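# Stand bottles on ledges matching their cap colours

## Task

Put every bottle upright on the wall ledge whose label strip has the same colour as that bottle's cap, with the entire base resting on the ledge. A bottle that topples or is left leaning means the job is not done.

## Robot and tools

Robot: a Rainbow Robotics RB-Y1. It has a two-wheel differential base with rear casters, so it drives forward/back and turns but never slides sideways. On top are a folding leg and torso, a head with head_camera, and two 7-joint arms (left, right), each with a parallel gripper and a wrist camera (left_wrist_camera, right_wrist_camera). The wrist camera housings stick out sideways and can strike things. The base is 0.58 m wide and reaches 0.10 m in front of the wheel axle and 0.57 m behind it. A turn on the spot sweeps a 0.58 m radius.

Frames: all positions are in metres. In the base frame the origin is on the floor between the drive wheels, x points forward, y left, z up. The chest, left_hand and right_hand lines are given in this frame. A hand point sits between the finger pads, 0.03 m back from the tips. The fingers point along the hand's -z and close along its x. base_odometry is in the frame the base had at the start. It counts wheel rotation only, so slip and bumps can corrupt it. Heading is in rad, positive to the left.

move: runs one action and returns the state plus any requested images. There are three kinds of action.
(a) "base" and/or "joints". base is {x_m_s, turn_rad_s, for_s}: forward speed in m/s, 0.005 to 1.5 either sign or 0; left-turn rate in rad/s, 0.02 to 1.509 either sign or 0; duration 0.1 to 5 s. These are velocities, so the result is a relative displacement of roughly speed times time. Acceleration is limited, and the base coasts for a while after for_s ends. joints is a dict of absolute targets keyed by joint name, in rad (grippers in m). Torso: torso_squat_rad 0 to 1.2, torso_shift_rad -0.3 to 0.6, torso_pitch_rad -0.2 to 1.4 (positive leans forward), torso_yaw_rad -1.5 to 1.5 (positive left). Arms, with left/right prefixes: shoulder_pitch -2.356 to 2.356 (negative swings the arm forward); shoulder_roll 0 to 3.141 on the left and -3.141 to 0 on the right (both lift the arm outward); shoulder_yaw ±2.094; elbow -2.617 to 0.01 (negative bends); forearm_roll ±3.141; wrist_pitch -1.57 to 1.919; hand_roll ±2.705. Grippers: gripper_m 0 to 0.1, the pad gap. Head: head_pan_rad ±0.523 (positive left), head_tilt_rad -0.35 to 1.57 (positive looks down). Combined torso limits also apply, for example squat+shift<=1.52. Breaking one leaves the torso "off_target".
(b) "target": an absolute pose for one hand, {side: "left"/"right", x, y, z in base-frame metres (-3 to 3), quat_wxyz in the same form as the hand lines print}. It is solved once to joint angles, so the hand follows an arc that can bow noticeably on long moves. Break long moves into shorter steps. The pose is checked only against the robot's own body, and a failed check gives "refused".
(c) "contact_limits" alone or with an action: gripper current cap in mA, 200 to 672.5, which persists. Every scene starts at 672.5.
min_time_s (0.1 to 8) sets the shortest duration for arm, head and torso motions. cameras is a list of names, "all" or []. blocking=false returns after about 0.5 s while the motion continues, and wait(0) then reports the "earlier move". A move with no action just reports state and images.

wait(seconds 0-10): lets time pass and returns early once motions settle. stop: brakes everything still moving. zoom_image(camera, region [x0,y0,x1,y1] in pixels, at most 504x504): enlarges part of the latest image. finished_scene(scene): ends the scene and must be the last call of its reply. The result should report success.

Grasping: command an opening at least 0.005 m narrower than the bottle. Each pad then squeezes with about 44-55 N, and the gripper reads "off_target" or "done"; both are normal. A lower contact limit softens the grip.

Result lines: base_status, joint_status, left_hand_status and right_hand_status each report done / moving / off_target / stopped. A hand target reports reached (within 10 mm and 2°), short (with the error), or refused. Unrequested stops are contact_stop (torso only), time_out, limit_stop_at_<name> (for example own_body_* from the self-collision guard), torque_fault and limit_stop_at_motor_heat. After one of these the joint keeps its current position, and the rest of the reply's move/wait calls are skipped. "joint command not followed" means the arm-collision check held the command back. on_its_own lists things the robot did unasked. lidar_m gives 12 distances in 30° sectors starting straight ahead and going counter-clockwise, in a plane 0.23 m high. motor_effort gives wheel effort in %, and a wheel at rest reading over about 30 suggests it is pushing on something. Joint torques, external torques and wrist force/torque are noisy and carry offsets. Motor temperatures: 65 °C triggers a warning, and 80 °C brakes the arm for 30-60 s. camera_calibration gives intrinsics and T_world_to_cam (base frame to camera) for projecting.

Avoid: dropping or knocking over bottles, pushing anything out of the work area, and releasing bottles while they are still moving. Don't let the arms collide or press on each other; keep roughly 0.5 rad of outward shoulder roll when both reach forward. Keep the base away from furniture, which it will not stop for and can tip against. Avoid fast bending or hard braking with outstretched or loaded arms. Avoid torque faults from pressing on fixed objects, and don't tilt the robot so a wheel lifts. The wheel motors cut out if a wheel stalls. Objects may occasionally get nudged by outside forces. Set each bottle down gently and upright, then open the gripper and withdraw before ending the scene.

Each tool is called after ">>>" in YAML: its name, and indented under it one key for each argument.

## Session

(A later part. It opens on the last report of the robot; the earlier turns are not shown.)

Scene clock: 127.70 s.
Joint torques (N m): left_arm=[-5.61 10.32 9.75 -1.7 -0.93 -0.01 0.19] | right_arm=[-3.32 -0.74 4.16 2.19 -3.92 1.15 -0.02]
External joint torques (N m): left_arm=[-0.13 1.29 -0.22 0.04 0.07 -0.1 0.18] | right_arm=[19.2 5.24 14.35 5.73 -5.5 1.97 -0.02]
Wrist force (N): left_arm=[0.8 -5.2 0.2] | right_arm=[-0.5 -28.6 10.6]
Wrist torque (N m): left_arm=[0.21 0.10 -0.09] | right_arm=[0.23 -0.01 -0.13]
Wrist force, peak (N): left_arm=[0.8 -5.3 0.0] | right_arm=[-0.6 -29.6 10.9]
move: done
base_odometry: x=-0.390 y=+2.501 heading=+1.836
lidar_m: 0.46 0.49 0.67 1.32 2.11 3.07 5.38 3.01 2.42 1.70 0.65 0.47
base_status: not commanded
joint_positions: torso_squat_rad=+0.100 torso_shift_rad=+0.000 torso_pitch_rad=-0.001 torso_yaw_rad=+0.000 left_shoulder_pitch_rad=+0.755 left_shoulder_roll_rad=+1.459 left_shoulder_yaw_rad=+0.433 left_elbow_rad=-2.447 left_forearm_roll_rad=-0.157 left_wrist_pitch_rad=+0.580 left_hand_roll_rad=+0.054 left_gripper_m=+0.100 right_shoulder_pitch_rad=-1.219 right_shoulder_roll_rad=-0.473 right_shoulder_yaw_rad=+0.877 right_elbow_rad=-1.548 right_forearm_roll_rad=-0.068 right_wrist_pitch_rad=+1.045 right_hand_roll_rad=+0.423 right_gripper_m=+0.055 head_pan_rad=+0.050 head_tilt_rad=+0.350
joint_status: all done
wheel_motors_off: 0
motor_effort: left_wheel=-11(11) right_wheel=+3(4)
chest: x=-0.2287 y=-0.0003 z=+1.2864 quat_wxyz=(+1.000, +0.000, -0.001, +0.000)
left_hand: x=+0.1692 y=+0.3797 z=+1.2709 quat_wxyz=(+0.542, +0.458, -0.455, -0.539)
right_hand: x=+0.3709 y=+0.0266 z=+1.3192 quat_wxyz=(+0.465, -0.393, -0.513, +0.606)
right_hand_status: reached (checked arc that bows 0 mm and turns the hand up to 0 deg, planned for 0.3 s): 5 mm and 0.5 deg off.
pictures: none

>>> move:
  target: {"side": "right", "x": 0.371, "y": 0.0265, "z": 1.3212, "quat_wxyz": [0.4664, -0.3913, -0.5099, 0.6078]}
  min_time_s: 0.4

>>> move:
  joints: {"right_gripper_m": 0.074}

>>> move:
  target: {"side": "right", "x": 0.328, "y": 0.015, "z": 1.327, "quat_wxyz": [0.4664, -0.3913, -0.5099, 0.6078]}
  min_time_s: 0.6

>>> move:
  target: {"side": "right", "x": 0.27, "y": -0.003, "z": 1.333, "quat_wxyz": [0.4664, -0.3913, -0.5099, 0.6078]}
  min_time_s: 0.6

>>> move:
  target: {"side": "right", "x": 0.19, "y": -0.06, "z": 1.33, "quat_wxyz": [0.4116, -0.3454, -0.5421, 0.6461]}
  min_time_s: 0.8
  cameras: ["head_camera"]

>>> move:
  target: {"side": "right", "x": 0.18, "y": -0.22, "z": 1.30, "quat_wxyz": [0.4664, -0.3913, -0.5099, 0.6078]}
  min_time_s: 0.9

>>> move:
  target: {"side": "right", "x": 0.20, "y": -0.355, "z": 1.25, "quat_wxyz": [0.5417, -0.4545, -0.4545, 0.5417]}
  min_time_s: 1.0
  cameras: ["right_wrist_camera"]

Scene clock: 129.37 s.
Joint torques (N m): left_arm=[-5.86 9.92 9.64 -2.01 -1.1 0.09 0.27] | right_arm=[-16.53 -4.9 -6.25 -0.77 0 0.16 0.31]
External joint torques (N m): left_arm=[-0.38 0.89 -0.33 -0.26 -0.1 -0.01 0.26] | right_arm=[6.02 1.16 3.95 2.7 -1.57 0.99 0.32]
Wrist force (N): left_arm=[1.0 -5.0 0.2] | right_arm=[2.5 -2.8 3.8]
Wrist torque (N m): left_arm=[0.16 0.13 -0.11] | right_arm=[-0.30 -0.05 -0.42]
Wrist force, peak (N): left_arm=[1.0 -5.5 0.1] | right_arm=[-1.8 -28.8 12.0]
move: done
base_odometry: x=-0.390 y=+2.501 heading=+1.836
lidar_m: 0.46 0.49 0.67 1.32 2.11 3.06 5.38 3.01 2.41 1.69 0.65 0.48
base_status: not commanded
joint_positions: torso_squat_rad=+0.100 torso_shift_rad=+0.000 torso_pitch_rad=-0.001 torso_yaw_rad=+0.000 left_shoulder_pitch_rad=+0.755 left_shoulder_roll_rad=+1.459 left_shoulder_yaw_rad=+0.433 left_elbow_rad=-2.447 left_forearm_roll_rad=-0.157 left_wrist_pitch_rad=+0.580 left_hand_roll_rad=+0.054 left_gripper_m=+0.100 right_shoulder_pitch_rad=-1.229 right_shoulder_roll_rad=-0.475 right_shoulder_yaw_rad=+0.874 right_elbow_rad=-1.546 right_forearm_roll_rad=-0.085 right_wrist_pitch_rad=+1.051 right_hand_roll_rad=+0.431 right_gripper_m=+0.055 head_pan_rad=+0.050 head_tilt_rad=+0.350
joint_status: all done
wheel_motors_off: 0
motor_effort: left_wheel=-11(11) right_wheel=+3(4)
chest: x=-0.2285 y=-0.0003 z=+1.2864 quat_wxyz=(+1.000, +0.000, +0.000, +0.000)
left_hand: x=+0.1695 y=+0.3797 z=+1.2708 quat_wxyz=(+0.542, +0.457, -0.455, -0.539)
right_hand: x=+0.3711 y=+0.0267 z=+1.3222 quat_wxyz=(+0.466, -0.392, -0.511, +0.607)
right_hand_status: reached (checked arc that bows 0 mm and turns the hand up to 0 deg, planned for 0.4 s): 1 mm and 0.1 deg off.
pictures: none

Scene clock: 130.03 s.
Joint torques (N m): left_arm=[-5.55 9.97 9.89 -1.92 -0.99 -0.14 0.2] | right_arm=[-20.25 -5.93 -6.86 -2.44 1.39 -0.3 0.25]
External joint torques (N m): left_arm=[-0.07 0.95 -0.08 -0.17 0.01 -0.24 0.19] | right_arm=[2.3 0.12 3.34 1.06 -0.19 0.53 0.26]
Wrist force (N): left_arm=[1.0 -4.9 0.1] | right_arm=[3.1 4.7 -0.1]
Wrist torque (N m): left_arm=[0.16 0.13 -0.10] | right_arm=[-0.20 0.08 -0.30]
Wrist force, peak (N): left_arm=[0.7 -5.4 0.0] | right_arm=[4.3 5.9 0.7]
move: done
base_odometry: x=-0.390 y=+2.501 heading=+1.836
lidar_m: 0.46 0.49 0.67 1.33 2.11 3.06 5.38 3.00 2.41 1.69 0.66 0.48
base_status: not commanded
joint_positions: torso_squat_rad=+0.100 torso_shift_rad=+0.000 torso_pitch_rad=+0.000 torso_yaw_rad=+0.000 left_shoulder_pitch_rad=+0.755 left_shoulder_roll_rad=+1.459 left_shoulder_yaw_rad=+0.433 left_elbow_rad=-2.447 left_forearm_roll_rad=-0.157 left_wrist_pitch_rad=+0.580 left_hand_roll_rad=+0.054 left_gripper_m=+0.100 right_shoulder_pitch_rad=-1.228 right_shoulder_roll_rad=-0.474 right_shoulder_yaw_rad=+0.874 right_elbow_rad=-1.546 right_forearm_roll_rad=-0.086 right_wrist_pitch_rad=+1.051 right_hand_roll_rad=+0.431 right_gripper_m=+0.074 head_pan_rad=+0.050 head_tilt_rad=+0.350
joint_status: all done
wheel_motors_off: 0
motor_effort: left_wheel=-11(11) right_wheel=+3(4)
chest: x=-0.2282 y=-0.0003 z=+1.2864 quat_wxyz=(+1.000, +0.000, +0.000, +0.000)
left_hand: x=+0.1697 y=+0.3797 z=+1.2706 quat_wxyz=(+0.542, +0.457, -0.455, -0.539)
right_hand: x=+0.3715 y=+0.0265 z=+1.3211 quat_wxyz=(+0.466, -0.391, -0.510, +0.608)
pictures: none

Scene clock: 131.20 s.
Joint torques (N m): left_arm=[-5.81 10.41 9.51 -1.9 -1.13 -0.03 0.24] | right_arm=[-19.79 -6.24 -9.66 -2.71 1.47 -0.74 -0.14]
External joint torques (N m): left_arm=[-0.33 1.39 -0.46 -0.15 -0.13 -0.13 0.23] | right_arm=[1.18 -0.66 0.82 0.33 -0.25 0.05 -0.13]
Wrist force (N): left_arm=[1.0 -5.0 0.2] | right_arm=[3.4 4.2 -0.1]
Wrist torque (N m): left_arm=[0.18 0.12 -0.10] | right_arm=[-0.17 0.12 -0.11]
Wrist force, peak (N): left_arm=[0.6 -5.5 0.2] | right_arm=[4.9 5.4 0.4]
move: done
base_odometry: x=-0.390 y=+2.501 heading=+1.836
lidar_m: 0.46 0.48 0.67 1.32 2.12 3.07 5.38 3.01 2.41 1.70 0.65 0.48
base_status: not commanded
joint_positions: torso_squat_rad=+0.100 torso_shift_rad=+0.000 torso_pitch_rad=+0.000 torso_yaw_rad=+0.000 left_shoulder_pitch_rad=+0.755 left_shoulder_roll_rad=+1.459 left_shoulder_yaw_rad=+0.433 left_elbow_rad=-2.447 left_forearm_roll_rad=-0.157 left_wrist_pitch_rad=+0.580 left_hand_roll_rad=+0.054 left_gripper_m=+0.100 right_shoulder_pitch_rad=-1.177 right_shoulder_roll_rad=-0.549 right_shoulder_yaw_rad=+0.870 right_elbow_rad=-1.796 right_forearm_roll_rad=-0.086 right_wrist_pitch_rad=+1.211 right_hand_roll_rad=+0.412 right_gripper_m=+0.074 head_pan_rad=+0.050 head_tilt_rad=+0.350
joint_status: all done
wheel_motors_off: 0
motor_effort: left_wheel=-11(11) right_wheel=+3(4)
chest: x=-0.2281 y=-0.0002 z=+1.2864 quat_wxyz=(+1.000, +0.000, +0.000, +0.000)
left_hand: x=+0.1698 y=+0.3798 z=+1.2705 quat_wxyz=(+0.542, +0.457, -0.455, -0.539)
right_hand: x=+0.3281 y=+0.0151 z=+1.3269 quat_wxyz=(+0.466, -0.391, -0.510, +0.608)
right_hand_status: reached (checked arc that bows 10 mm and turns the hand up to 1 deg, planned for 0.6 s): 0 mm and 0.0 deg off.
pictures: none

Scene clock: 132.53 s.
Joint torques (N m): left_arm=[-5.56 10.37 9.29 -1.87 -1.06 0.09 0.13] | right_arm=[-17.83 -6.25 -9.21 -2.11 1.71 -0.89 -0.02]
External joint torques (N m): left_arm=[-0.08 1.35 -0.68 -0.12 -0.06 0 0.12] | right_arm=[1.02 -1.1 0.96 0.31 -0.11 -0.15 -0.01]
Wrist force (N): left_arm=[0.8 -5.1 -0.1] | right_arm=[3.2 4.7 -0.7]
Wrist torque (N m): left_arm=[0.18 0.13 -0.10] | right_arm=[-0.25 0.09 -0.14]
Wrist force, peak (N): left_arm=[0.8 -5.4 -0.1] | right_arm=[3.9 5.8 0.5]
move: done
base_odometry: x=-0.390 y=+2.501 heading=+1.836
lidar_m: 0.46 0.48 0.67 1.32 2.11 3.07 5.38 3.01 2.42 1.69 0.65 0.48
base_status: not commanded
joint_positions: torso_squat_rad=+0.100 torso_shift_rad=+0.000 torso_pitch_rad=+0.000 torso_yaw_rad=+0.000 left_shoulder_pitch_rad=+0.755 left_shoulder_roll_rad=+1.459 left_shoulder_yaw_rad=+0.433 left_elbow_rad=-2.447 left_forearm_roll_rad=-0.157 left_wrist_pitch_rad=+0.580 left_hand_roll_rad=+0.054 left_gripper_m=+0.100 right_shoulder_pitch_rad=-1.124 right_shoulder_roll_rad=-0.631 right_shoulder_yaw_rad=+0.861 right_elbow_rad=-2.092 right_forearm_roll_rad=-0.090 right_wrist_pitch_rad=+1.409 right_hand_roll_rad=+0.384 right_gripper_m=+0.074 head_pan_rad=+0.050 head_tilt_rad=+0.350
joint_status: all done
wheel_motors_off: 0
motor_effort: left_wheel=-11(11) right_wheel=+3(4)
chest: x=-0.2281 y=-0.0002 z=+1.2864 quat_wxyz=(+1.000, +0.000, +0.000, +0.000)
left_hand: x=+0.1698 y=+0.3798 z=+1.2705 quat_wxyz=(+0.542, +0.457, -0.455, -0.539)
right_hand: x=+0.2700 y=-0.0029 z=+1.3330 quat_wxyz=(+0.466, -0.391, -0.510, +0.608)
right_hand_status: reached (checked arc that bows 11 mm and turns the hand up to 2 deg, planned for 0.6 s): 0 mm and 0.0 deg off.
pictures: none

Scene clock: 133.70 s.
Joint torques (N m): left_arm=[-6.11 10.08 9.78 -1.92 -1.06 0.11 0.23] | right_arm=[-13.83 -6.5 -9.02 -1.21 1.58 -0.75 -0.11]
External joint torques (N m): left_arm=[-0.63 1.05 -0.2 -0.16 -0.05 0.02 0.22] | right_arm=[0.84 -0.04 0.11 0.18 -0.2 -0.04 -0.1]
Wrist force (N): left_arm=[0.9 -5.2 0.0] | right_arm=[2.9 4.9 -0.5]
Wrist torque (N m): left_arm=[0.20 0.11 -0.10] | right_arm=[-0.26 0.00 -0.12]
Wrist force, peak (N): left_arm=[1.0 -5.3 0.1] | right_arm=[3.8 5.4 -0.6]
move: done
base_odometry: x=-0.390 y=+2.501 heading=+1.836
lidar_m: 0.46 0.48 0.67 1.32 2.11 3.07 5.37 3.01 2.41 1.70 0.65 0.48
base_status: not commanded
joint_positions: torso_squat_rad=+0.100 torso_shift_rad=+0.000 torso_pitch_rad=+0.000 torso_yaw_rad=+0.000 left_shoulder_pitch_rad=+0.755 left_shoulder_roll_rad=+1.459 left_shoulder_yaw_rad=+0.433 left_elbow_rad=-2.447 left_forearm_roll_rad=-0.157 left_wrist_pitch_rad=+0.580 left_hand_roll_rad=+0.054 left_gripper_m=+0.100 right_shoulder_pitch_rad=-0.903 right_shoulder_roll_rad=-0.984 right_shoulder_yaw_rad=+0.738 right_elbow_rad=-2.523 right_forearm_roll_rad=-0.233 right_wrist_pitch_rad=+1.283 right_hand_roll_rad=+0.371 right_gripper_m=+0.074 head_pan_rad=+0.050 head_tilt_rad=+0.350
joint_status: all done
wheel_motors_off: 0
motor_effort: left_wheel=-11(11) right_wheel=+3(4)
chest: x=-0.2281 y=-0.0002 z=+1.2864 quat_wxyz=(+1.000, +0.000, +0.000, +0.000)
left_hand: x=+0.1698 y=+0.3798 z=+1.2705 quat_wxyz=(+0.542, +0.457, -0.455, -0.539)
right_hand: x=+0.1899 y=-0.0594 z=+1.3299 quat_wxyz=(+0.412, -0.346, -0.541, +0.646)
right_hand_status: reached (checked arc that bows 14 mm and turns the hand up to 10 deg, planned for 0.8 s): 1 mm and 0.2 deg off.
head_camera: T_world_to_cam=[[0.02199, -0.99947, 0.02383, -0.02648], [-0.3071, -0.02943, -0.95122, 1.40918], [0.95142, 0.0136, -0.30759, 0.59633]] pos_world=[-0.13402, 0.0069, 1.52449]

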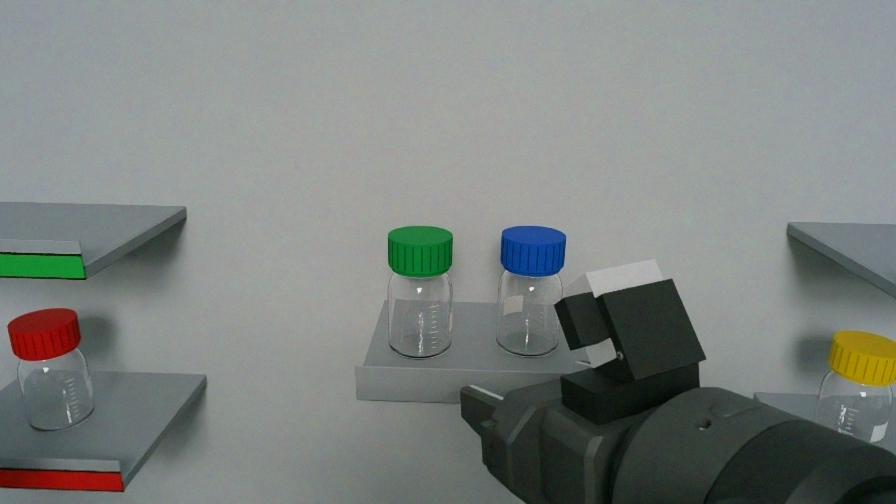

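Scene clock: 135.20 s.
Joint torques (N m): left_arm=[-5.64 10.21 9.78 -1.85 -1.03 0.07 0.24] | right_arm=[-8.29 -12.25 -8.41 -0.1 1.24 0.43 0.04]
External joint torques (N m): left_arm=[-0.17 1.19 -0.19 -0.1 -0.02 -0.02 0.23] | right_arm=[0.95 -0.94 0.44 0.26 -0.19 0.21 0.05]
Wrist force (N): left_arm=[0.8 -5.1 0.1] | right_arm=[2.0 3.9 0.3]
Wrist torque (N m): left_arm=[0.19 0.10 -0.10] | right_arm=[-0.14 -0.07 -0.14]
Wrist force, peak (N): left_arm=[1.3 -5.4 0.2] | right_arm=[3.4 5.7 -0.9]
move: done
base_odometry: x=-0.390 y=+2.501 heading=+1.836
lidar_m: 0.46 0.48 0.68 1.33 2.11 3.07 5.38 3.01 2.42 1.70 0.65 0.49
base_status: not commanded
joint_positions: torso_squat_rad=+0.100 torso_shift_rad=+0.000 torso_pitch_rad=+0.000 torso_yaw_rad=+0.000 left_shoulder_pitch_rad=+0.755 left_shoulder_roll_rad=+1.459 left_shoulder_yaw_rad=+0.433 left_elbow_rad=-2.447 left_forearm_roll_rad=-0.157 left_wrist_pitch_rad=+0.580 left_hand_roll_rad=+0.054 left_gripper_m=+0.100 right_shoulder_pitch_rad=-0.399 right_shoulder_roll_rad=-1.686 right_shoulder_yaw_rad=+0.563 right_elbow_rad=-2.615 right_forearm_roll_rad=+0.032 right_wrist_pitch_rad=+0.856 right_hand_roll_rad=-0.115 right_gripper_m=+0.074 head_pan_rad=+0.050 head_tilt_rad=+0.350
joint_status: all done
wheel_motors_off: 0
motor_effort: left_wheel=-11(11) right_wheel=+3(4)
chest: x=-0.2281 y=-0.0002 z=+1.2864 quat_wxyz=(+1.000, +0.000, +0.000, +0.000)
left_hand: x=+0.1698 y=+0.3798 z=+1.2705 quat_wxyz=(+0.542, +0.457, -0.455, -0.539)
right_hand: x=+0.1803 y=-0.2194 z=+1.2996 quat_wxyz=(+0.468, -0.391, -0.507, +0.610)
right_hand_status: reached (checked arc that bows 19 mm and turns the hand up to 13 deg, planned for 1.0 s): 1 mm and 0.5 deg off.
pictures: none

Scene clock: 136.53 s.
Joint torques (N m): left_arm=[-5.67 9.94 9.59 -1.94 -1.05 0.1 0.28] | right_arm=[-7.82 -15.75 -6.49 -0.28 1.16 0.77 0.13]
External joint torques (N m): left_arm=[-0.19 0.92 -0.38 -0.19 -0.05 0 0.27] | right_arm=[1.06 -1.73 2.6 -0.04 0.02 -0.28 0.13]
Wrist force (N): left_arm=[1.0 -5.1 0.1] | right_arm=[3.3 5.0 0.0]
Wrist torque (N m): left_arm=[0.18 0.13 -0.10] | right_arm=[-0.22 0.03 -0.16]
Wrist force, peak (N): left_arm=[0.9 -5.4 0.0] | right_arm=[3.4 5.5 -0.1]
move: done
base_odometry: x=-0.390 y=+2.501 heading=+1.836
lidar_m: 0.46 0.48 0.67 1.32 2.11 3.06 5.38 3.01 2.42 1.70 0.65 0.48
base_status: not commanded
joint_positions: torso_squat_rad=+0.100 torso_shift_rad=+0.000 torso_pitch_rad=+0.000 torso_yaw_rad=+0.000 left_shoulder_pitch_rad=+0.755 left_shoulder_roll_rad=+1.459 left_shoulder_yaw_rad=+0.433 left_elbow_rad=-2.447 left_forearm_roll_rad=-0.157 left_wrist_pitch_rad=+0.580 left_hand_roll_rad=+0.054 left_gripper_m=+0.100 right_shoulder_pitch_rad=-0.111 right_shoulder_roll_rad=-1.848 right_shoulder_yaw_rad=+0.611 right_elbow_rad=-2.393 right_forearm_roll_rad=+0.447 right_wrist_pitch_rad=+0.835 right_hand_roll_rad=-0.571 right_gripper_m=+0.074 head_pan_rad=+0.050 head_tilt_rad=+0.350
joint_status: all done
wheel_motors_off: 0
motor_effort: left_wheel=-11(11) right_wheel=+3(4)
chest: x=-0.2281 y=-0.0002 z=+1.2864 quat_wxyz=(+1.000, +0.000, +0.000, +0.000)
left_hand: x=+0.1698 y=+0.3798 z=+1.2705 quat_wxyz=(+0.542, +0.457, -0.455, -0.539)
right_hand: x=+0.1998 y=-0.3547 z=+1.2499 quat_wxyz=(+0.543, -0.455, -0.452, +0.542)
right_hand_status: reached (checked arc that bows 9 mm and turns the hand up to 15 deg, planned for 1.0 s): 0 mm and 0.3 deg off.
right_wrist_camera: T_world_to_cam=[[-0.01067, -0.99837, 0.05602, -0.4268], [-0.64262, -0.03607, -0.76533, 1.09921], [0.76611, -0.04416, -0.64119, 0.70479]] pos_world=[0.16187, -0.35533, 1.31708]

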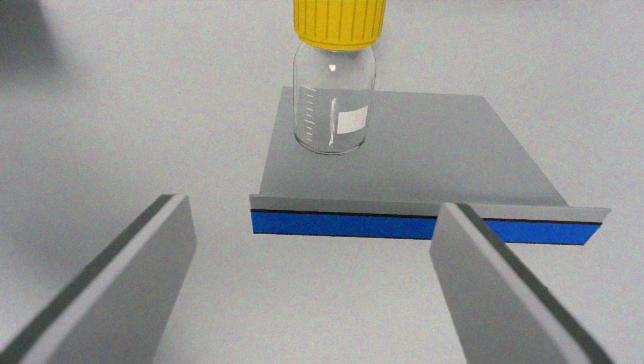

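>>> move:
  target: {"side": "right", "x": 0.268, "y": -0.366, "z": 1.238, "quat_wxyz": [0.5417, -0.4545, -0.4545, 0.5417]}
  min_time_s: 0.7

>>> move:
  joints: {"right_gripper_m": 0.1}

>>> move:
  target: {"side": "right", "x": 0.308, "y": -0.366, "z": 1.232, "quat_wxyz": [0.5417, -0.4545, -0.4545, 0.5417]}
  min_time_s: 0.5

>>> move:
  target: {"side": "right", "x": 0.342, "y": -0.366, "z": 1.229, "quat_wxyz": [0.5417, -0.4545, -0.4545, 0.5417]}
  min_time_s: 0.5
  cameras: ["right_wrist_camera"]

Scene clock: 138.53 s.
Joint torques (N m): left_arm=[-5.54 9.83 9.77 -1.89 -0.97 0.07 0.38] | right_arm=[-12.33 -17.16 -8.89 -1.2 1.07 0.5 -0.22]
External joint torques (N m): left_arm=[-0.06 0.81 -0.2 -0.14 0.03 -0.02 0.36] | right_arm=[-0.52 -2.07 2.27 -0.17 0 0 -0.21]
Wrist force (N): left_arm=[0.7 -5.1 0.0] | right_arm=[3.4 5.0 0.1]
Wrist torque (N m): left_arm=[0.21 0.08 -0.10] | right_arm=[-0.28 0.08 -0.33]
Wrist force, peak (N): left_arm=[0.8 -5.5 0.0] | right_arm=[4.8 4.4 -1.0]
move: done
base_odometry: x=-0.390 y=+2.501 heading=+1.836
lidar_m: 0.46 0.48 0.68 1.32 2.10 3.07 5.38 3.01 2.42 1.69 0.65 0.47
base_status: not commanded
joint_positions: torso_squat_rad=+0.100 torso_shift_rad=+0.000 torso_pitch_rad=+0.000 torso_yaw_rad=+0.000 left_shoulder_pitch_rad=+0.755 left_shoulder_roll_rad=+1.459 left_shoulder_yaw_rad=+0.433 left_elbow_rad=-2.447 left_forearm_roll_rad=-0.157 left_wrist_pitch_rad=+0.580 left_hand_roll_rad=+0.054 left_gripper_m=+0.100 right_shoulder_pitch_rad=-0.292 right_shoulder_roll_rad=-1.560 right_shoulder_yaw_rad=+0.615 right_elbow_rad=-2.103 right_forearm_roll_rad=+0.282 right_wrist_pitch_rad=+0.646 right_hand_roll_rad=-0.264 right_gripper_m=+0.074 head_pan_rad=+0.050 head_tilt_rad=+0.350
joint_status: all done
wheel_motors_off: 0
motor_effort: left_wheel=-11(11) right_wheel=+2(4)
chest: x=-0.2280 y=-0.0003 z=+1.2864 quat_wxyz=(+1.000, +0.000, +0.000, +0.000)
left_hand: x=+0.1699 y=+0.3797 z=+1.2705 quat_wxyz=(+0.542, +0.457, -0.455, -0.539)
right_hand: x=+0.2674 y=-0.3656 z=+1.2379 quat_wxyz=(+0.540, -0.454, -0.457, +0.542)
right_hand_status: reached (checked arc that bows 9 mm and turns the hand up to 1 deg, planned for 0.7 s): 1 mm and 0.4 deg off.
pictures: none

Scene clock: 139.30 s.
Joint torques (N m): left_arm=[-5.57 10.27 9.54 -1.73 -0.96 0 0.17] | right_arm=[-12.79 -17.34 -8.93 -0.86 1.19 0.51 -0.06]
External joint torques (N m): left_arm=[-0.1 1.25 -0.43 0.02 0.05 -0.09 0.15] | right_arm=[-0.98 -2.25 2.22 0.18 0.12 0.01 -0.05]
Wrist force (N): left_arm=[1.1 -5.0 0.0] | right_arm=[3.6 4.3 -0.7]
Wrist torque (N m): left_arm=[0.17 0.14 -0.11] | right_arm=[-0.20 0.10 -0.32]
Wrist force, peak (N): left_arm=[0.8 -5.3 0.2] | right_arm=[3.7 4.8 -0.7]
move: done
base_odometry: x=-0.390 y=+2.501 heading=+1.836
lidar_m: 0.46 0.48 0.67 1.32 2.11 3.06 5.37 3.01 2.42 1.68 0.65 0.48
base_status: not commanded
joint_positions: torso_squat_rad=+0.100 torso_shift_rad=+0.000 torso_pitch_rad=+0.000 torso_yaw_rad=+0.000 left_shoulder_pitch_rad=+0.755 left_shoulder_roll_rad=+1.459 left_shoulder_yaw_rad=+0.433 left_elbow_rad=-2.447 left_forearm_roll_rad=-0.157 left_wrist_pitch_rad=+0.580 left_hand_roll_rad=+0.054 left_gripper_m=+0.100 right_shoulder_pitch_rad=-0.292 right_shoulder_roll_rad=-1.560 right_shoulder_yaw_rad=+0.615 right_elbow_rad=-2.103 right_forearm_roll_rad=+0.282 right_wrist_pitch_rad=+0.646 right_hand_roll_rad=-0.264 right_gripper_m=+0.100 head_pan_rad=+0.050 head_tilt_rad=+0.350
joint_status: all done
wheel_motors_off: 0
motor_effort: left_wheel=-11(11) right_wheel=+2(4)
chest: x=-0.2280 y=-0.0003 z=+1.2864 quat_wxyz=(+1.000, +0.000, +0.000, +0.000)
left_hand: x=+0.1699 y=+0.3797 z=+1.2705 quat_wxyz=(+0.542, +0.457, -0.455, -0.539)
right_hand: x=+0.2674 y=-0.3656 z=+1.2379 quat_wxyz=(+0.540, -0.454, -0.457, +0.542)
pictures: none

Scene clock: 140.43 s.
Joint torques (N m): left_arm=[-5.68 9.83 9.58 -1.87 -0.96 0.04 0.06] | right_arm=[-14.39 -16.53 -9.33 -1.16 0.99 0.18 -0.15]
External joint torques (N m): left_arm=[-0.21 0.81 -0.39 -0.12 0.04 -0.05 0.05] | right_arm=[-0.39 -1.49 2.37 0.35 -0.04 0.01 -0.14]
Wrist force (N): left_arm=[0.8 -4.9 0.1] | right_arm=[3.5 4.6 0.2]
Wrist torque (N m): left_arm=[0.16 0.10 -0.09] | right_arm=[-0.27 0.10 -0.31]
Wrist force, peak (N): left_arm=[0.9 -5.3 -0.2] | right_arm=[4.5 5.9 -1.0]
move: done
base_odometry: x=-0.390 y=+2.501 heading=+1.836
lidar_m: 0.46 0.49 0.67 1.32 2.11 3.06 5.38 3.01 2.41 1.70 0.65 0.47
base_status: not commanded
joint_positions: torso_squat_rad=+0.100 torso_shift_rad=+0.000 torso_pitch_rad=+0.000 torso_yaw_rad=+0.000 left_shoulder_pitch_rad=+0.755 left_shoulder_roll_rad=+1.459 left_shoulder_yaw_rad=+0.433 left_elbow_rad=-2.447 left_forearm_roll_rad=-0.157 left_wrist_pitch_rad=+0.580 left_hand_roll_rad=+0.054 left_gripper_m=+0.100 right_shoulder_pitch_rad=-0.438 right_shoulder_roll_rad=-1.418 right_shoulder_yaw_rad=+0.668 right_elbow_rad=-1.930 right_forearm_roll_rad=+0.177 right_wrist_pitch_rad=+0.589 right_hand_roll_rad=-0.095 right_gripper_m=+0.100 head_pan_rad=+0.050 head_tilt_rad=+0.350
joint_status: all done
wheel_motors_off: 0
motor_effort: left_wheel=-10(11) right_wheel=+3(4)
chest: x=-0.2280 y=-0.0002 z=+1.2864 quat_wxyz=(+1.000, +0.000, +0.000, +0.000)
left_hand: x=+0.1699 y=+0.3798 z=+1.2705 quat_wxyz=(+0.542, +0.457, -0.455, -0.539)
right_hand: x=+0.3080 y=-0.3660 z=+1.2321 quat_wxyz=(+0.542, -0.455, -0.455, +0.542)
right_hand_status: reached (checked arc that bows 6 mm and turns the hand up to 1 deg, planned for 0.5 s): 0 mm and 0.0 deg off.
pictures: none

Scene clock: 141.83 s.
Joint torques (N m): left_arm=[-5.65 9.92 9.7 -1.96 -1.09 0.06 0.1] | right_arm=[-16.1 -16.57 -9.44 -1.53 0.94 0.16 -0.11]
External joint torques (N m): left_arm=[-0.18 0.9 -0.27 -0.21 -0.08 -0.03 0.09] | right_arm=[-0.26 -1.72 2.41 0.28 -0.02 0.18 -0.1]
Wrist force (N): left_arm=[0.9 -5.3 0.0] | right_arm=[3.1 4.2 -0.3]
Wrist torque (N m): left_arm=[0.22 0.12 -0.09] | right_arm=[-0.15 -0.01 -0.30]
Wrist force, peak (N): left_arm=[0.7 -5.3 0.1] | right_arm=[3.8 5.8 -0.6]
move: done
base_odometry: x=-0.390 y=+2.501 heading=+1.836
lidar_m: 0.46 0.48 0.68 1.33 2.10 3.05 5.38 3.01 2.42 1.69 0.65 0.48
base_status: not commanded
joint_positions: torso_squat_rad=+0.100 torso_shift_rad=+0.000 torso_pitch_rad=+0.000 torso_yaw_rad=+0.000 left_shoulder_pitch_rad=+0.755 left_shoulder_roll_rad=+1.459 left_shoulder_yaw_rad=+0.433 left_elbow_rad=-2.447 left_forearm_roll_rad=-0.157 left_wrist_pitch_rad=+0.580 left_hand_roll_rad=+0.054 left_gripper_m=+0.100 right_shoulder_pitch_rad=-0.547 right_shoulder_roll_rad=-1.317 right_shoulder_yaw_rad=+0.708 right_elbow_rad=-1.773 right_forearm_roll_rad=+0.118 right_wrist_pitch_rad=+0.533 right_hand_roll_rad=+0.005 right_gripper_m=+0.100 head_pan_rad=+0.050 head_tilt_rad=+0.350
joint_status: all done
wheel_motors_off: 0
motor_effort: left_wheel=-10(11) right_wheel=+2(4)
chest: x=-0.2280 y=-0.0002 z=+1.2864 quat_wxyz=(+1.000, +0.000, +0.000, +0.000)
left_hand: x=+0.1699 y=+0.3798 z=+1.2705 quat_wxyz=(+0.542, +0.457, -0.455, -0.539)
right_hand: x=+0.3415 y=-0.3659 z=+1.2293 quat_wxyz=(+0.541, -0.455, -0.455, +0.541)
right_hand_status: reached (checked arc that bows 6 mm and turns the hand up to 1 deg, planned for 0.5 s): 1 mm and 0.1 deg off.
right_wrist_camera: T_world_to_cam=[[-0.00781, -0.99855, 0.05321, -0.43289], [-0.63804, -0.036, -0.76916, 1.17729], [0.76996, -0.03996, -0.63684, 0.57742]] pos_world=[0.30319, -0.36682, 1.29628]

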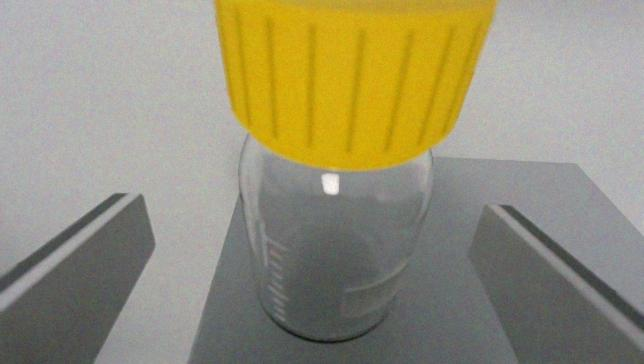

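>>> move:
  target: {"side": "right", "x": 0.361, "y": -0.3715, "z": 1.226, "quat_wxyz": [0.5417, -0.4545, -0.4545, 0.5417]}
  min_time_s: 0.4

>>> move:
  target: {"side": "right", "x": 0.379, "y": -0.3722, "z": 1.2235, "quat_wxyz": [0.5417, -0.4545, -0.4545, 0.5417]}
  min_time_s: 0.4

>>> move:
  joints: {"right_gripper_m": 0.046, "head_pan_rad": -0.35, "head_tilt_rad": 0.3}
  cameras: ["right_wrist_camera", "head_camera"]

Scene clock: 143.93 s.
Joint torques (N m): left_arm=[-5.78 10.2 9.73 -2.05 -1 0.04 0.14] | right_arm=[-17.38 -16 -9.19 -1.8 0.77 -0.04 -0.03]
External joint torques (N m): left_arm=[-0.31 1.17 -0.24 -0.3 0.01 -0.05 0.13] | right_arm=[-0.5 -1.13 2.62 0.11 -0.1 0.06 -0.02]
Wrist force (N): left_arm=[0.8 -5.0 0.1] | right_arm=[3.0 4.6 -1.1]
Wrist torque (N m): left_arm=[0.17 0.10 -0.08] | right_arm=[-0.19 0.06 -0.31]
Wrist force, peak (N): left_arm=[1.0 -5.4 0.1] | right_arm=[4.0 5.6 0.3]
move: done
base_odometry: x=-0.390 y=+2.501 heading=+1.836
lidar_m: 0.46 0.49 0.68 1.32 2.12 3.07 5.38 3.01 2.41 1.70 0.65 0.48
base_status: not commanded
joint_positions: torso_squat_rad=+0.100 torso_shift_rad=+0.000 torso_pitch_rad=+0.000 torso_yaw_rad=+0.000 left_shoulder_pitch_rad=+0.755 left_shoulder_roll_rad=+1.459 left_shoulder_yaw_rad=+0.433 left_elbow_rad=-2.447 left_forearm_roll_rad=-0.157 left_wrist_pitch_rad=+0.580 left_hand_roll_rad=+0.054 left_gripper_m=+0.100 right_shoulder_pitch_rad=-0.604 right_shoulder_roll_rad=-1.266 right_shoulder_yaw_rad=+0.732 right_elbow_rad=-1.662 right_forearm_roll_rad=+0.094 right_wrist_pitch_rad=+0.478 right_hand_roll_rad=+0.046 right_gripper_m=+0.100 head_pan_rad=+0.050 head_tilt_rad=+0.350
joint_status: all done
wheel_motors_off: 0
motor_effort: left_wheel=-10(11) right_wheel=+3(4)
chest: x=-0.2280 y=-0.0002 z=+1.2864 quat_wxyz=(+1.000, +0.000, +0.000, +0.000)
left_hand: x=+0.1699 y=+0.3798 z=+1.2705 quat_wxyz=(+0.542, +0.457, -0.455, -0.539)
right_hand: x=+0.3609 y=-0.3715 z=+1.2261 quat_wxyz=(+0.542, -0.455, -0.455, +0.541)
right_hand_status: reached (checked arc that bows 5 mm and turns the hand up to 1 deg, planned for 0.4 s): 0 mm and 0.0 deg off.
pictures: none

Scene clock: 145.27 s.
Joint torques (N m): left_arm=[-5.74 9.88 9.77 -1.8 -1.04 0.08 0.23] | right_arm=[-17.93 -16.22 -9.3 -1.77 0.59 -0.21 -0.03]
External joint torques (N m): left_arm=[-0.26 0.86 -0.2 -0.06 -0.04 -0.02 0.22] | right_arm=[-0.02 -1.5 2.34 0.27 -0.21 -0.03 -0.02]
Wrist force (N): left_arm=[0.7 -5.3 0.3] | right_arm=[2.5 4.1 -0.7]
Wrist torque (N m): left_arm=[0.22 0.09 -0.10] | right_arm=[-0.14 -0.03 -0.32]
Wrist force, peak (N): left_arm=[0.8 -5.4 -0.2] | right_arm=[4.6 5.1 -0.6]
move: done
base_odometry: x=-0.390 y=+2.501 heading=+1.836
lidar_m: 0.46 0.49 0.68 1.32 2.11 3.06 5.38 3.01 2.41 1.69 0.66 0.47
base_status: not commanded
joint_positions: torso_squat_rad=+0.100 torso_shift_rad=+0.000 torso_pitch_rad=+0.000 torso_yaw_rad=+0.000 left_shoulder_pitch_rad=+0.755 left_shoulder_roll_rad=+1.459 left_shoulder_yaw_rad=+0.433 left_elbow_rad=-2.447 left_forearm_roll_rad=-0.157 left_wrist_pitch_rad=+0.580 left_hand_roll_rad=+0.054 left_gripper_m=+0.100 right_shoulder_pitch_rad=-0.661 right_shoulder_roll_rad=-1.214 right_shoulder_yaw_rad=+0.756 right_elbow_rad=-1.562 right_forearm_roll_rad=+0.073 right_wrist_pitch_rad=+0.438 right_hand_roll_rad=+0.085 right_gripper_m=+0.100 head_pan_rad=+0.050 head_tilt_rad=+0.350
joint_status: all done
wheel_motors_off: 0
motor_effort: left_wheel=-10(11) right_wheel=+3(4)
chest: x=-0.2280 y=-0.0002 z=+1.2864 quat_wxyz=(+1.000, +0.000, +0.000, +0.000)
left_hand: x=+0.1699 y=+0.3798 z=+1.2705 quat_wxyz=(+0.542, +0.457, -0.455, -0.539)
right_hand: x=+0.3789 y=-0.3722 z=+1.2236 quat_wxyz=(+0.542, -0.455, -0.455, +0.542)
right_hand_status: reached (checked arc that bows 4 mm and turns the hand up to 1 deg, planned for 0.4 s): 0 mm and 0.0 deg off.
pictures: none

Scene clock: 146.40 s.
Joint torques (N m): left_arm=[-5.83 10.13 9.94 -1.92 -0.95 0.13 0.13] | right_arm=[-18.18 -16.3 -8.72 -1.75 0.65 -0.06 0.02]
External joint torques (N m): left_arm=[-0.35 1.1 -0.03 -0.17 0.05 0.04 0.12] | right_arm=[-0.27 -1.57 2.93 0.29 -0.15 0.12 0.03]
Wrist force (N): left_arm=[1.2 -5.1 -0.2] | right_arm=[2.7 4.1 -0.1]
Wrist torque (N m): left_arm=[0.19 0.14 -0.09] | right_arm=[-0.17 -0.05 -0.33]
Wrist force, peak (N): left_arm=[0.8 -5.4 0.2] | right_arm=[3.5 4.9 -0.3]
move: off_target
base_odometry: x=-0.390 y=+2.501 heading=+1.836
lidar_m: 0.46 0.48 0.68 1.32 2.12 3.07 5.38 3.00 2.42 1.70 0.65 0.49
base_status: not commanded
joint_positions: torso_squat_rad=+0.100 torso_shift_rad=+0.000 torso_pitch_rad=+0.000 torso_yaw_rad=+0.000 left_shoulder_pitch_rad=+0.755 left_shoulder_roll_rad=+1.459 left_shoulder_yaw_rad=+0.433 left_elbow_rad=-2.447 left_forearm_roll_rad=-0.157 left_wrist_pitch_rad=+0.580 left_hand_roll_rad=+0.054 left_gripper_m=+0.100 right_shoulder_pitch_rad=-0.661 right_shoulder_roll_rad=-1.214 right_shoulder_yaw_rad=+0.756 right_elbow_rad=-1.562 right_forearm_roll_rad=+0.073 right_wrist_pitch_rad=+0.438 right_hand_roll_rad=+0.085 right_gripper_m=+0.055 head_pan_rad=-0.350 head_tilt_rad=+0.300
joint_status: right_gripper_m off_target (ended at +0.055, target +0.046); the others done
wheel_motors_off: 0
motor_effort: left_wheel=-11(11) right_wheel=+4(4)
chest: x=-0.2280 y=-0.0002 z=+1.2864 quat_wxyz=(+1.000, +0.000, +0.000, +0.000)
left_hand: x=+0.1699 y=+0.3798 z=+1.2705 quat_wxyz=(+0.542, +0.457, -0.455, -0.539)
right_hand: x=+0.3789 y=-0.3722 z=+1.2236 quat_wxyz=(+0.542, -0.455, -0.455, +0.542)
pictures: head_camera, right_wrist_camera
head_camera: T_world_to_cam=[[-0.36999, -0.92876, 0.02243, -0.10515], [-0.24976, 0.07619, -0.96531, 1.44198], [0.89483, -0.36276, -0.26015, 0.51396]] pos_world=[-0.13867, -0.02107, 1.52802]
right_wrist_camera: T_world_to_cam=[[-0.00791, -0.99854, 0.05349, -0.43892], [-0.63914, -0.03609, -0.76824, 1.19583], [0.76905, -0.04026, -0.63792, 0.54633]] pos_world=[0.34069, -0.37312, 1.29068]

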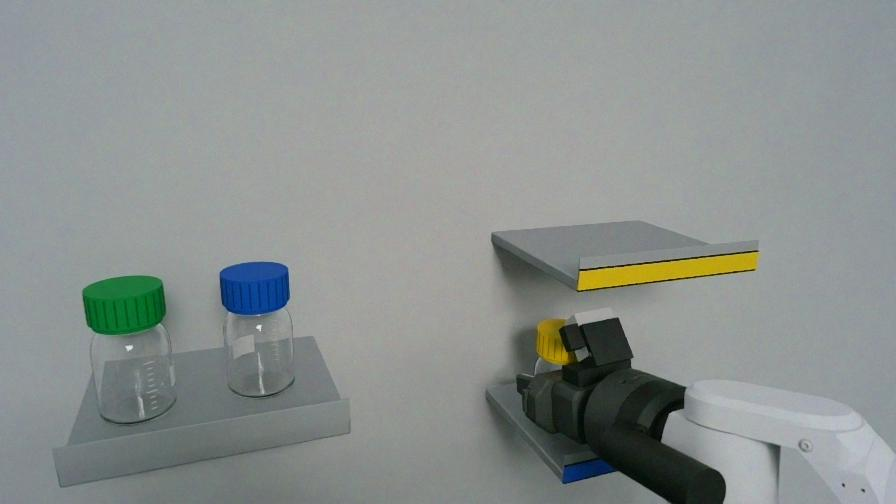

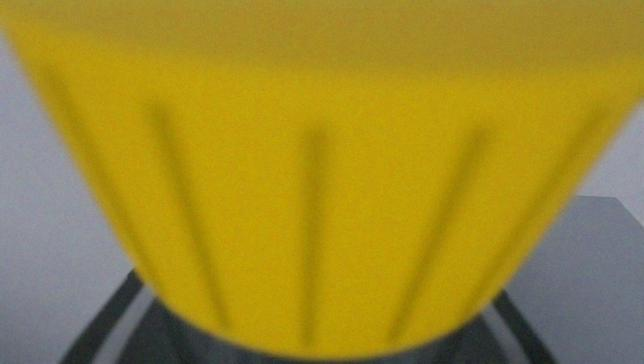

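>>> move:
  target: {"side":"right","x":0.377,"y":-0.3725,"z":1.236,"quat_wxyz":[0.5417,-0.4545,-0.4545,0.5417]}
  min_time_s: 0.5
  cameras: []

>>> move:
  target: {"side":"right","x":0.373,"y":-0.373,"z":1.249,"quat_wxyz":[0.5417,-0.4545,-0.4545,0.5417]}
  min_time_s: 0.5
  cameras: ["right_wrist_camera"]

Scene clock: 150.00 s.
Joint torques (N m): left_arm=[-5.73 10.26 9.56 -1.89 -0.95 0.15 0.28] | right_arm=[-19.37 -16.89 -9.55 -1.96 0.85 0.02 0.05]
External joint torques (N m): left_arm=[-0.26 1.24 -0.41 -0.14 0.06 0.05 0.27] | right_arm=[-1.56 -2.17 2.23 -0.21 0.02 0.22 0.05]
Wrist force (N): left_arm=[1.0 -5.4 0.1] | right_arm=[2.0 6.2 -0.3]
Wrist torque (N m): left_arm=[0.21 0.13 -0.09] | right_arm=[-0.24 -0.09 -0.35]
Wrist force, peak (N): left_arm=[1.0 -5.4 0.3] | right_arm=[3.2 6.6 0.2]
move: done
base_odometry: x=-0.390 y=+2.501 heading=+1.836
lidar_m: 0.46 0.49 0.67 1.33 2.11 3.07 5.38 3.01 2.41 1.69 0.65 0.48
base_status: not commanded
joint_positions: torso_squat_rad=+0.100 torso_shift_rad=+0.000 torso_pitch_rad=+0.000 torso_yaw_rad=+0.000 left_shoulder_pitch_rad=+0.755 left_shoulder_roll_rad=+1.459 left_shoulder_yaw_rad=+0.433 left_elbow_rad=-2.447 left_forearm_roll_rad=-0.157 left_wrist_pitch_rad=+0.580 left_hand_roll_rad=+0.054 left_gripper_m=+0.100 right_shoulder_pitch_rad=-0.680 right_shoulder_roll_rad=-1.245 right_shoulder_yaw_rad=+0.766 right_elbow_rad=-1.587 right_forearm_roll_rad=+0.032 right_wrist_pitch_rad=+0.450 right_hand_roll_rad=+0.096 right_gripper_m=+0.055 head_pan_rad=-0.350 head_tilt_rad=+0.300
joint_status: all done
wheel_motors_off: 0
motor_effort: left_wheel=-11(11) right_wheel=+4(4)
chest: x=-0.2280 y=-0.0002 z=+1.2864 quat_wxyz=(+1.000, +0.000, +0.000, +0.000)
left_hand: x=+0.1699 y=+0.3798 z=+1.2705 quat_wxyz=(+0.542, +0.457, -0.455, -0.539)
right_hand: x=+0.3772 y=-0.3725 z=+1.2354 quat_wxyz=(+0.541, -0.455, -0.455, +0.541)
right_hand_status: reached (checked arc that bows 1 mm and turns the hand up to 0 deg, planned for 0.5 s): 1 mm and 0.1 deg off.

Scene clock: 150.83 s.
Joint torques (N m): left_arm=[-5.43 10.01 9.65 -1.97 -0.95 0.1 0.17] | right_arm=[-18.85 -17.33 -9.34 -1.62 0.76 0.14 0.24]
External joint torques (N m): left_arm=[0.04 0.99 -0.32 -0.22 0.05 0 0.15] | right_arm=[-1.25 -2.62 2.55 -0.19 -0.09 0.36 0.25]
Wrist force (N): left_arm=[0.9 -5.3 0.1] | right_arm=[3.1 5.4 -1.3]
Wrist torque (N m): left_arm=[0.22 0.12 -0.10] | right_arm=[-0.23 0.09 -0.30]
Wrist force, peak (N): left_arm=[0.9 -5.3 0.1] | right_arm=[2.7 6.7 -0.2]
move: done
base_odometry: x=-0.390 y=+2.501 heading=+1.836
lidar_m: 0.46 0.48 0.67 1.32 2.11 3.07 5.38 3.01 2.42 1.69 0.66 0.48
base_status: not commanded
joint_positions: torso_squat_rad=+0.100 torso_shift_rad=+0.000 torso_pitch_rad=+0.000 torso_yaw_rad=+0.000 left_shoulder_pitch_rad=+0.755 left_shoulder_roll_rad=+1.459 left_shoulder_yaw_rad=+0.433 left_elbow_rad=-2.447 left_forearm_roll_rad=-0.157 left_wrist_pitch_rad=+0.580 left_hand_roll_rad=+0.054 left_gripper_m=+0.100 right_shoulder_pitch_rad=-0.696 right_shoulder_roll_rad=-1.283 right_shoulder_yaw_rad=+0.772 right_elbow_rad=-1.621 right_forearm_roll_rad=-0.012 right_wrist_pitch_rad=+0.464 right_hand_roll_rad=+0.108 right_gripper_m=+0.055 head_pan_rad=-0.350 head_tilt_rad=+0.300
joint_status: all done
wheel_motors_off: 0
motor_effort: left_wheel=-11(11) right_wheel=+3(4)
chest: x=-0.2280 y=-0.0002 z=+1.2864 quat_wxyz=(+1.000, +0.000, +0.000, +0.000)
left_hand: x=+0.1699 y=+0.3798 z=+1.2705 quat_wxyz=(+0.542, +0.457, -0.455, -0.539)
right_hand: x=+0.3734 y=-0.3730 z=+1.2482 quat_wxyz=(+0.541, -0.455, -0.455, +0.541)
right_hand_status: reached (checked arc that bows 0 mm and turns the hand up to 0 deg, planned for 0.5 s): 1 mm and 0.1 deg off.
right_wrist_camera: T_world_to_cam=[[-0.00752, -0.99855, 0.05324, -0.44088], [-0.63825, -0.0362, -0.76897, 1.21168], [0.76979, -0.03976, -0.63706, 0.56503]] pos_world=[0.33509, -0.37392, 1.31518]

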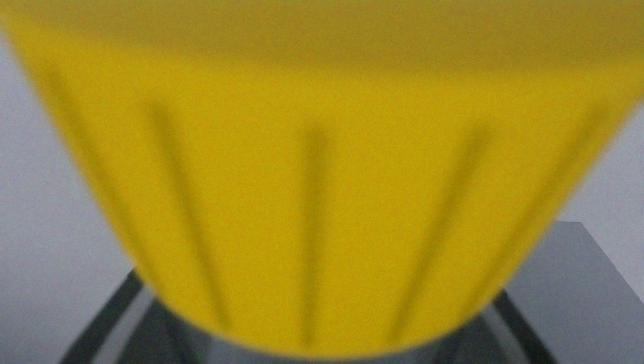

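>>> move:
  target: {"side":"right","x":0.344,"y":-0.374,"z":1.254,"quat_wxyz":[0.5417,-0.4545,-0.4545,0.5417]}
  min_time_s: 0.5
  cameras: []

>>> move:
  target: {"side":"right","x":0.312,"y":-0.375,"z":1.259,"quat_wxyz":[0.5417,-0.4545,-0.4545,0.5417]}
  min_time_s: 0.5
  cameras: []

>>> move:
  target: {"side":"right","x":0.277,"y":-0.377,"z":1.263,"quat_wxyz":[0.5417,-0.4545,-0.4545,0.5417]}
  min_time_s: 0.5
  cameras: []

>>> move:
  target: {"side":"right","x":0.20,"y":-0.382,"z":1.29,"quat_wxyz":[0.5417,-0.4545,-0.4545,0.5417]}
  min_time_s: 0.7
  cameras: []

>>> move:
  target: {"side":"right","x":0.195,"y":-0.395,"z":1.37,"quat_wxyz":[0.5417,-0.4545,-0.4545,0.5417]}
  min_time_s: 0.7
  cameras: ["right_wrist_camera"]

Scene clock: 153.03 s.
Joint torques (N m): left_arm=[-5.55 10.08 9.63 -2.05 -0.99 0.26 0.19] | right_arm=[-15.36 -16.67 -12.42 -1.36 1.12 0.03 -0.05]
External joint torques (N m): left_arm=[-0.07 1.06 -0.34 -0.3 0.02 0.17 0.18] | right_arm=[0.56 -1.67 -0.4 -0.3 0.18 0.1 -0.04]
Wrist force (N): left_arm=[0.7 -5.4 0.0] | right_arm=[2.7 6.1 -0.7]
Wrist torque (N m): left_arm=[0.22 0.09 -0.11] | right_arm=[-0.23 -0.02 -0.13]
Wrist force, peak (N): left_arm=[0.7 -5.4 0.2] | right_arm=[3.6 6.7 -0.9]
move: done
base_odometry: x=-0.390 y=+2.501 heading=+1.836
lidar_m: 0.46 0.48 0.67 1.33 2.12 3.06 5.38 3.01 2.42 1.70 0.65 0.48
base_status: not commanded
joint_positions: torso_squat_rad=+0.100 torso_shift_rad=+0.000 torso_pitch_rad=+0.000 torso_yaw_rad=+0.000 left_shoulder_pitch_rad=+0.755 left_shoulder_roll_rad=+1.459 left_shoulder_yaw_rad=+0.433 left_elbow_rad=-2.447 left_forearm_roll_rad=-0.157 left_wrist_pitch_rad=+0.580 left_hand_roll_rad=+0.054 left_gripper_m=+0.100 right_shoulder_pitch_rad=-0.612 right_shoulder_roll_rad=-1.381 right_shoulder_yaw_rad=+0.735 right_elbow_rad=-1.773 right_forearm_roll_rad=+0.017 right_wrist_pitch_rad=+0.514 right_hand_roll_rad=+0.034 right_gripper_m=+0.055 head_pan_rad=-0.350 head_tilt_rad=+0.300
joint_status: all done
wheel_motors_off: 0
motor_effort: left_wheel=-10(11) right_wheel=+3(4)
chest: x=-0.2280 y=-0.0002 z=+1.2864 quat_wxyz=(+1.000, +0.000, +0.000, +0.000)
left_hand: x=+0.1699 y=+0.3797 z=+1.2705 quat_wxyz=(+0.542, +0.457, -0.455, -0.539)
right_hand: x=+0.3443 y=-0.3739 z=+1.2538 quat_wxyz=(+0.542, -0.454, -0.454, +0.542)
right_hand_status: reached (checked arc that bows 6 mm and turns the hand up to 1 deg, planned for 0.5 s): 0 mm and 0.1 deg off.

Scene clock: 154.43 s.
Joint torques (N m): left_arm=[-5.57 10.25 9.69 -1.8 -1.01 0.12 0.23] | right_arm=[-13.81 -16.79 -11.85 -0.67 0.99 0.13 0.09]
External joint torques (N m): left_arm=[-0.1 1.22 -0.28 -0.05 -0.01 0.03 0.22] | right_arm=[0.32 -1.55 0.02 -0.05 0 -0.01 0.09]
Wrist force (N): left_arm=[0.6 -5.1 0.3] | right_arm=[2.8 5.6 -1.2]
Wrist torque (N m): left_arm=[0.19 0.08 -0.09] | right_arm=[-0.24 0.07 -0.11]
Wrist force, peak (N): left_arm=[1.1 -5.4 0.1] | right_arm=[3.4 7.5 -0.8]
move: done
base_odometry: x=-0.390 y=+2.501 heading=+1.836
lidar_m: 0.46 0.49 0.67 1.33 2.11 3.06 5.38 3.01 2.42 1.70 0.65 0.48
base_status: not commanded
joint_positions: torso_squat_rad=+0.100 torso_shift_rad=+0.000 torso_pitch_rad=+0.000 torso_yaw_rad=+0.000 left_shoulder_pitch_rad=+0.755 left_shoulder_roll_rad=+1.459 left_shoulder_yaw_rad=+0.433 left_elbow_rad=-2.447 left_forearm_roll_rad=-0.157 left_wrist_pitch_rad=+0.580 left_hand_roll_rad=+0.054 left_gripper_m=+0.100 right_shoulder_pitch_rad=-0.509 right_shoulder_roll_rad=-1.491 right_shoulder_yaw_rad=+0.691 right_elbow_rad=-1.923 right_forearm_roll_rad=+0.073 right_wrist_pitch_rad=+0.559 right_hand_roll_rad=-0.075 right_gripper_m=+0.055 head_pan_rad=-0.350 head_tilt_rad=+0.300
joint_status: all done
wheel_motors_off: 0
motor_effort: left_wheel=-11(11) right_wheel=+4(4)
chest: x=-0.2280 y=-0.0002 z=+1.2864 quat_wxyz=(+1.000, +0.000, +0.000, +0.000)
left_hand: x=+0.1699 y=+0.3797 z=+1.2705 quat_wxyz=(+0.542, +0.457, -0.455, -0.539)
right_hand: x=+0.3124 y=-0.3747 z=+1.2589 quat_wxyz=(+0.542, -0.454, -0.454, +0.543)
right_hand_status: reached (checked arc that bows 6 mm and turns the hand up to 1 deg, planned for 0.5 s): 1 mm and 0.2 deg off.

Scene clock: 155.43 s.
Joint torques (N m): left_arm=[-5.68 9.74 9.54 -1.83 -0.97 0.12 0.28] | right_arm=[-12.01 -17.32 -11.77 -0.6 1.06 0.53 0.16]
External joint torques (N m): left_arm=[-0.21 0.72 -0.43 -0.08 0.04 0.03 0.27] | right_arm=[0.21 -1.97 -0.38 -0.53 0.05 0.09 0.16]
Wrist force (N): left_arm=[0.9 -4.8 0.2] | right_arm=[2.5 6.0 -0.2]
Wrist torque (N m): left_arm=[0.17 0.11 -0.10] | right_arm=[-0.25 -0.03 -0.16]
Wrist force, peak (N): left_arm=[0.9 -5.4 0.0] | right_arm=[3.6 7.1 -1.2]
move: done
base_odometry: x=-0.390 y=+2.501 heading=+1.836
lidar_m: 0.46 0.48 0.67 1.32 2.11 3.07 5.37 3.01 2.41 1.69 0.65 0.48
base_status: not commanded
joint_positions: torso_squat_rad=+0.100 torso_shift_rad=+0.000 torso_pitch_rad=+0.000 torso_yaw_rad=+0.000 left_shoulder_pitch_rad=+0.755 left_shoulder_roll_rad=+1.459 left_shoulder_yaw_rad=+0.433 left_elbow_rad=-2.447 left_forearm_roll_rad=-0.157 left_wrist_pitch_rad=+0.580 left_hand_roll_rad=+0.054 left_gripper_m=+0.100 right_shoulder_pitch_rad=-0.386 right_shoulder_roll_rad=-1.624 right_shoulder_yaw_rad=+0.645 right_elbow_rad=-2.070 right_forearm_roll_rad=+0.164 right_wrist_pitch_rad=+0.602 right_hand_roll_rad=-0.234 right_gripper_m=+0.055 head_pan_rad=-0.350 head_tilt_rad=+0.300
joint_status: all done
wheel_motors_off: 0
motor_effort: left_wheel=-11(11) right_wheel=+4(4)
chest: x=-0.2280 y=-0.0002 z=+1.2864 quat_wxyz=(+1.000, +0.000, +0.000, +0.000)
left_hand: x=+0.1699 y=+0.3798 z=+1.2705 quat_wxyz=(+0.542, +0.457, -0.455, -0.539)
right_hand: x=+0.2777 y=-0.3763 z=+1.2628 quat_wxyz=(+0.543, -0.453, -0.452, +0.543)
right_hand_status: reached (checked arc that bows 4 mm and turns the hand up to 1 deg, planned for 0.5 s): 1 mm and 0.4 deg off.

Scene clock: 156.57 s.
Joint torques (N m): left_arm=[-5.7 10.31 9.89 -1.93 -1.04 0.1 0.16] | right_arm=[-7.56 -15.43 -6.53 1.93 0.53 1.61 0.21]
External joint torques (N m): left_arm=[-0.23 1.29 -0.08 -0.18 -0.04 0 0.15] | right_arm=[0.9 -1.29 1.94 -0.11 -0.23 0.18 0.22]
Wrist force (N): left_arm=[0.6 -5.2 0.0] | right_arm=[3.3 6.0 -0.5]
Wrist torque (N m): left_arm=[0.18 0.07 -0.10] | right_arm=[-0.24 0.06 -0.16]
Wrist force, peak (N): left_arm=[1.0 -5.3 0.1] | right_arm=[3.9 6.9 -0.1]
move: done
base_odometry: x=-0.390 y=+2.501 heading=+1.836
lidar_m: 0.46 0.48 0.68 1.32 2.11 3.06 5.38 3.01 2.41 1.70 0.65 0.48
base_status: not commanded
joint_positions: torso_squat_rad=+0.100 torso_shift_rad=+0.000 torso_pitch_rad=+0.000 torso_yaw_rad=+0.000 left_shoulder_pitch_rad=+0.755 left_shoulder_roll_rad=+1.459 left_shoulder_yaw_rad=+0.433 left_elbow_rad=-2.447 left_forearm_roll_rad=-0.157 left_wrist_pitch_rad=+0.580 left_hand_roll_rad=+0.054 left_gripper_m=+0.100 right_shoulder_pitch_rad=-0.233 right_shoulder_roll_rad=-2.083 right_shoulder_yaw_rad=+0.716 right_elbow_rad=-2.367 right_forearm_roll_rad=+0.491 right_wrist_pitch_rad=+0.733 right_hand_roll_rad=-0.832 right_gripper_m=+0.055 head_pan_rad=-0.350 head_tilt_rad=+0.300
joint_status: all done
wheel_motors_off: 0
motor_effort: left_wheel=-11(11) right_wheel=+3(4)
chest: x=-0.2280 y=-0.0002 z=+1.2864 quat_wxyz=(+1.000, +0.000, +0.000, +0.000)
left_hand: x=+0.1699 y=+0.3798 z=+1.2704 quat_wxyz=(+0.542, +0.457, -0.455, -0.539)
right_hand: x=+0.1998 y=-0.3815 z=+1.2898 quat_wxyz=(+0.544, -0.455, -0.451, +0.542)
right_hand_status: reached (checked arc that bows 15 mm and turns the hand up to 2 deg, planned for 0.8 s): 1 mm and 0.5 deg off.

Scene clock: 157.63 s.
Joint torques (N m): left_arm=[-5.47 9.83 9.5 -1.87 -0.99 0.18 0.12] | right_arm=[-8.13 -13.6 -5.43 5 0.36 2 0.05]
External joint torques (N m): left_arm=[0.01 0.81 -0.47 -0.12 0.01 0.09 0.11] | right_arm=[-1.04 -0.87 2.16 -0.07 0.07 0.27 0.06]
Wrist force (N): left_arm=[1.1 -4.9 0.0] | right_arm=[1.6 6.3 -0.4]
Wrist torque (N m): left_arm=[0.16 0.15 -0.11] | right_arm=[-0.29 -0.14 -0.14]
Wrist force, peak (N): left_arm=[1.0 -5.3 0.1] | right_arm=[3.1 7.3 -1.0]
move: done
base_odometry: x=-0.390 y=+2.501 heading=+1.836
lidar_m: 0.46 0.48 0.68 1.32 2.11 3.06 5.38 3.00 2.41 1.70 0.65 0.48
base_status: not commanded
joint_positions: torso_squat_rad=+0.100 torso_shift_rad=+0.000 torso_pitch_rad=+0.000 torso_yaw_rad=+0.000 left_shoulder_pitch_rad=+0.755 left_shoulder_roll_rad=+1.459 left_shoulder_yaw_rad=+0.433 left_elbow_rad=-2.447 left_forearm_roll_rad=-0.157 left_wrist_pitch_rad=+0.580 left_hand_roll_rad=+0.054 left_gripper_m=+0.100 right_shoulder_pitch_rad=-0.400 right_shoulder_roll_rad=-2.368 right_shoulder_yaw_rad=+0.749 right_elbow_rad=-2.339 right_forearm_roll_rad=+0.489 right_wrist_pitch_rad=+0.526 right_hand_roll_rad=-1.093 right_gripper_m=+0.055 head_pan_rad=-0.350 head_tilt_rad=+0.300
joint_status: all done
wheel_motors_off: 0
motor_effort: left_wheel=-11(11) right_wheel=+4(4)
chest: x=-0.2280 y=-0.0002 z=+1.2864 quat_wxyz=(+1.000, +0.000, +0.000, +0.000)
left_hand: x=+0.1699 y=+0.3798 z=+1.2704 quat_wxyz=(+0.542, +0.457, -0.455, -0.539)
right_hand: x=+0.1949 y=-0.3951 z=+1.3696 quat_wxyz=(+0.543, -0.456, -0.453, +0.541)
right_hand_status: reached (checked arc that bows 4 mm and turns the hand up to 1 deg, planned for 0.7 s): 0 mm and 0.3 deg off.
right_wrist_camera: T_world_to_cam=[[-0.01201, -0.9984, 0.0553, -0.47267], [-0.64083, -0.03477, -0.76689, 1.18856], [0.76759, -0.04465, -0.63939, 0.78065]] pos_world=[0.15677, -0.39573, 1.43678]

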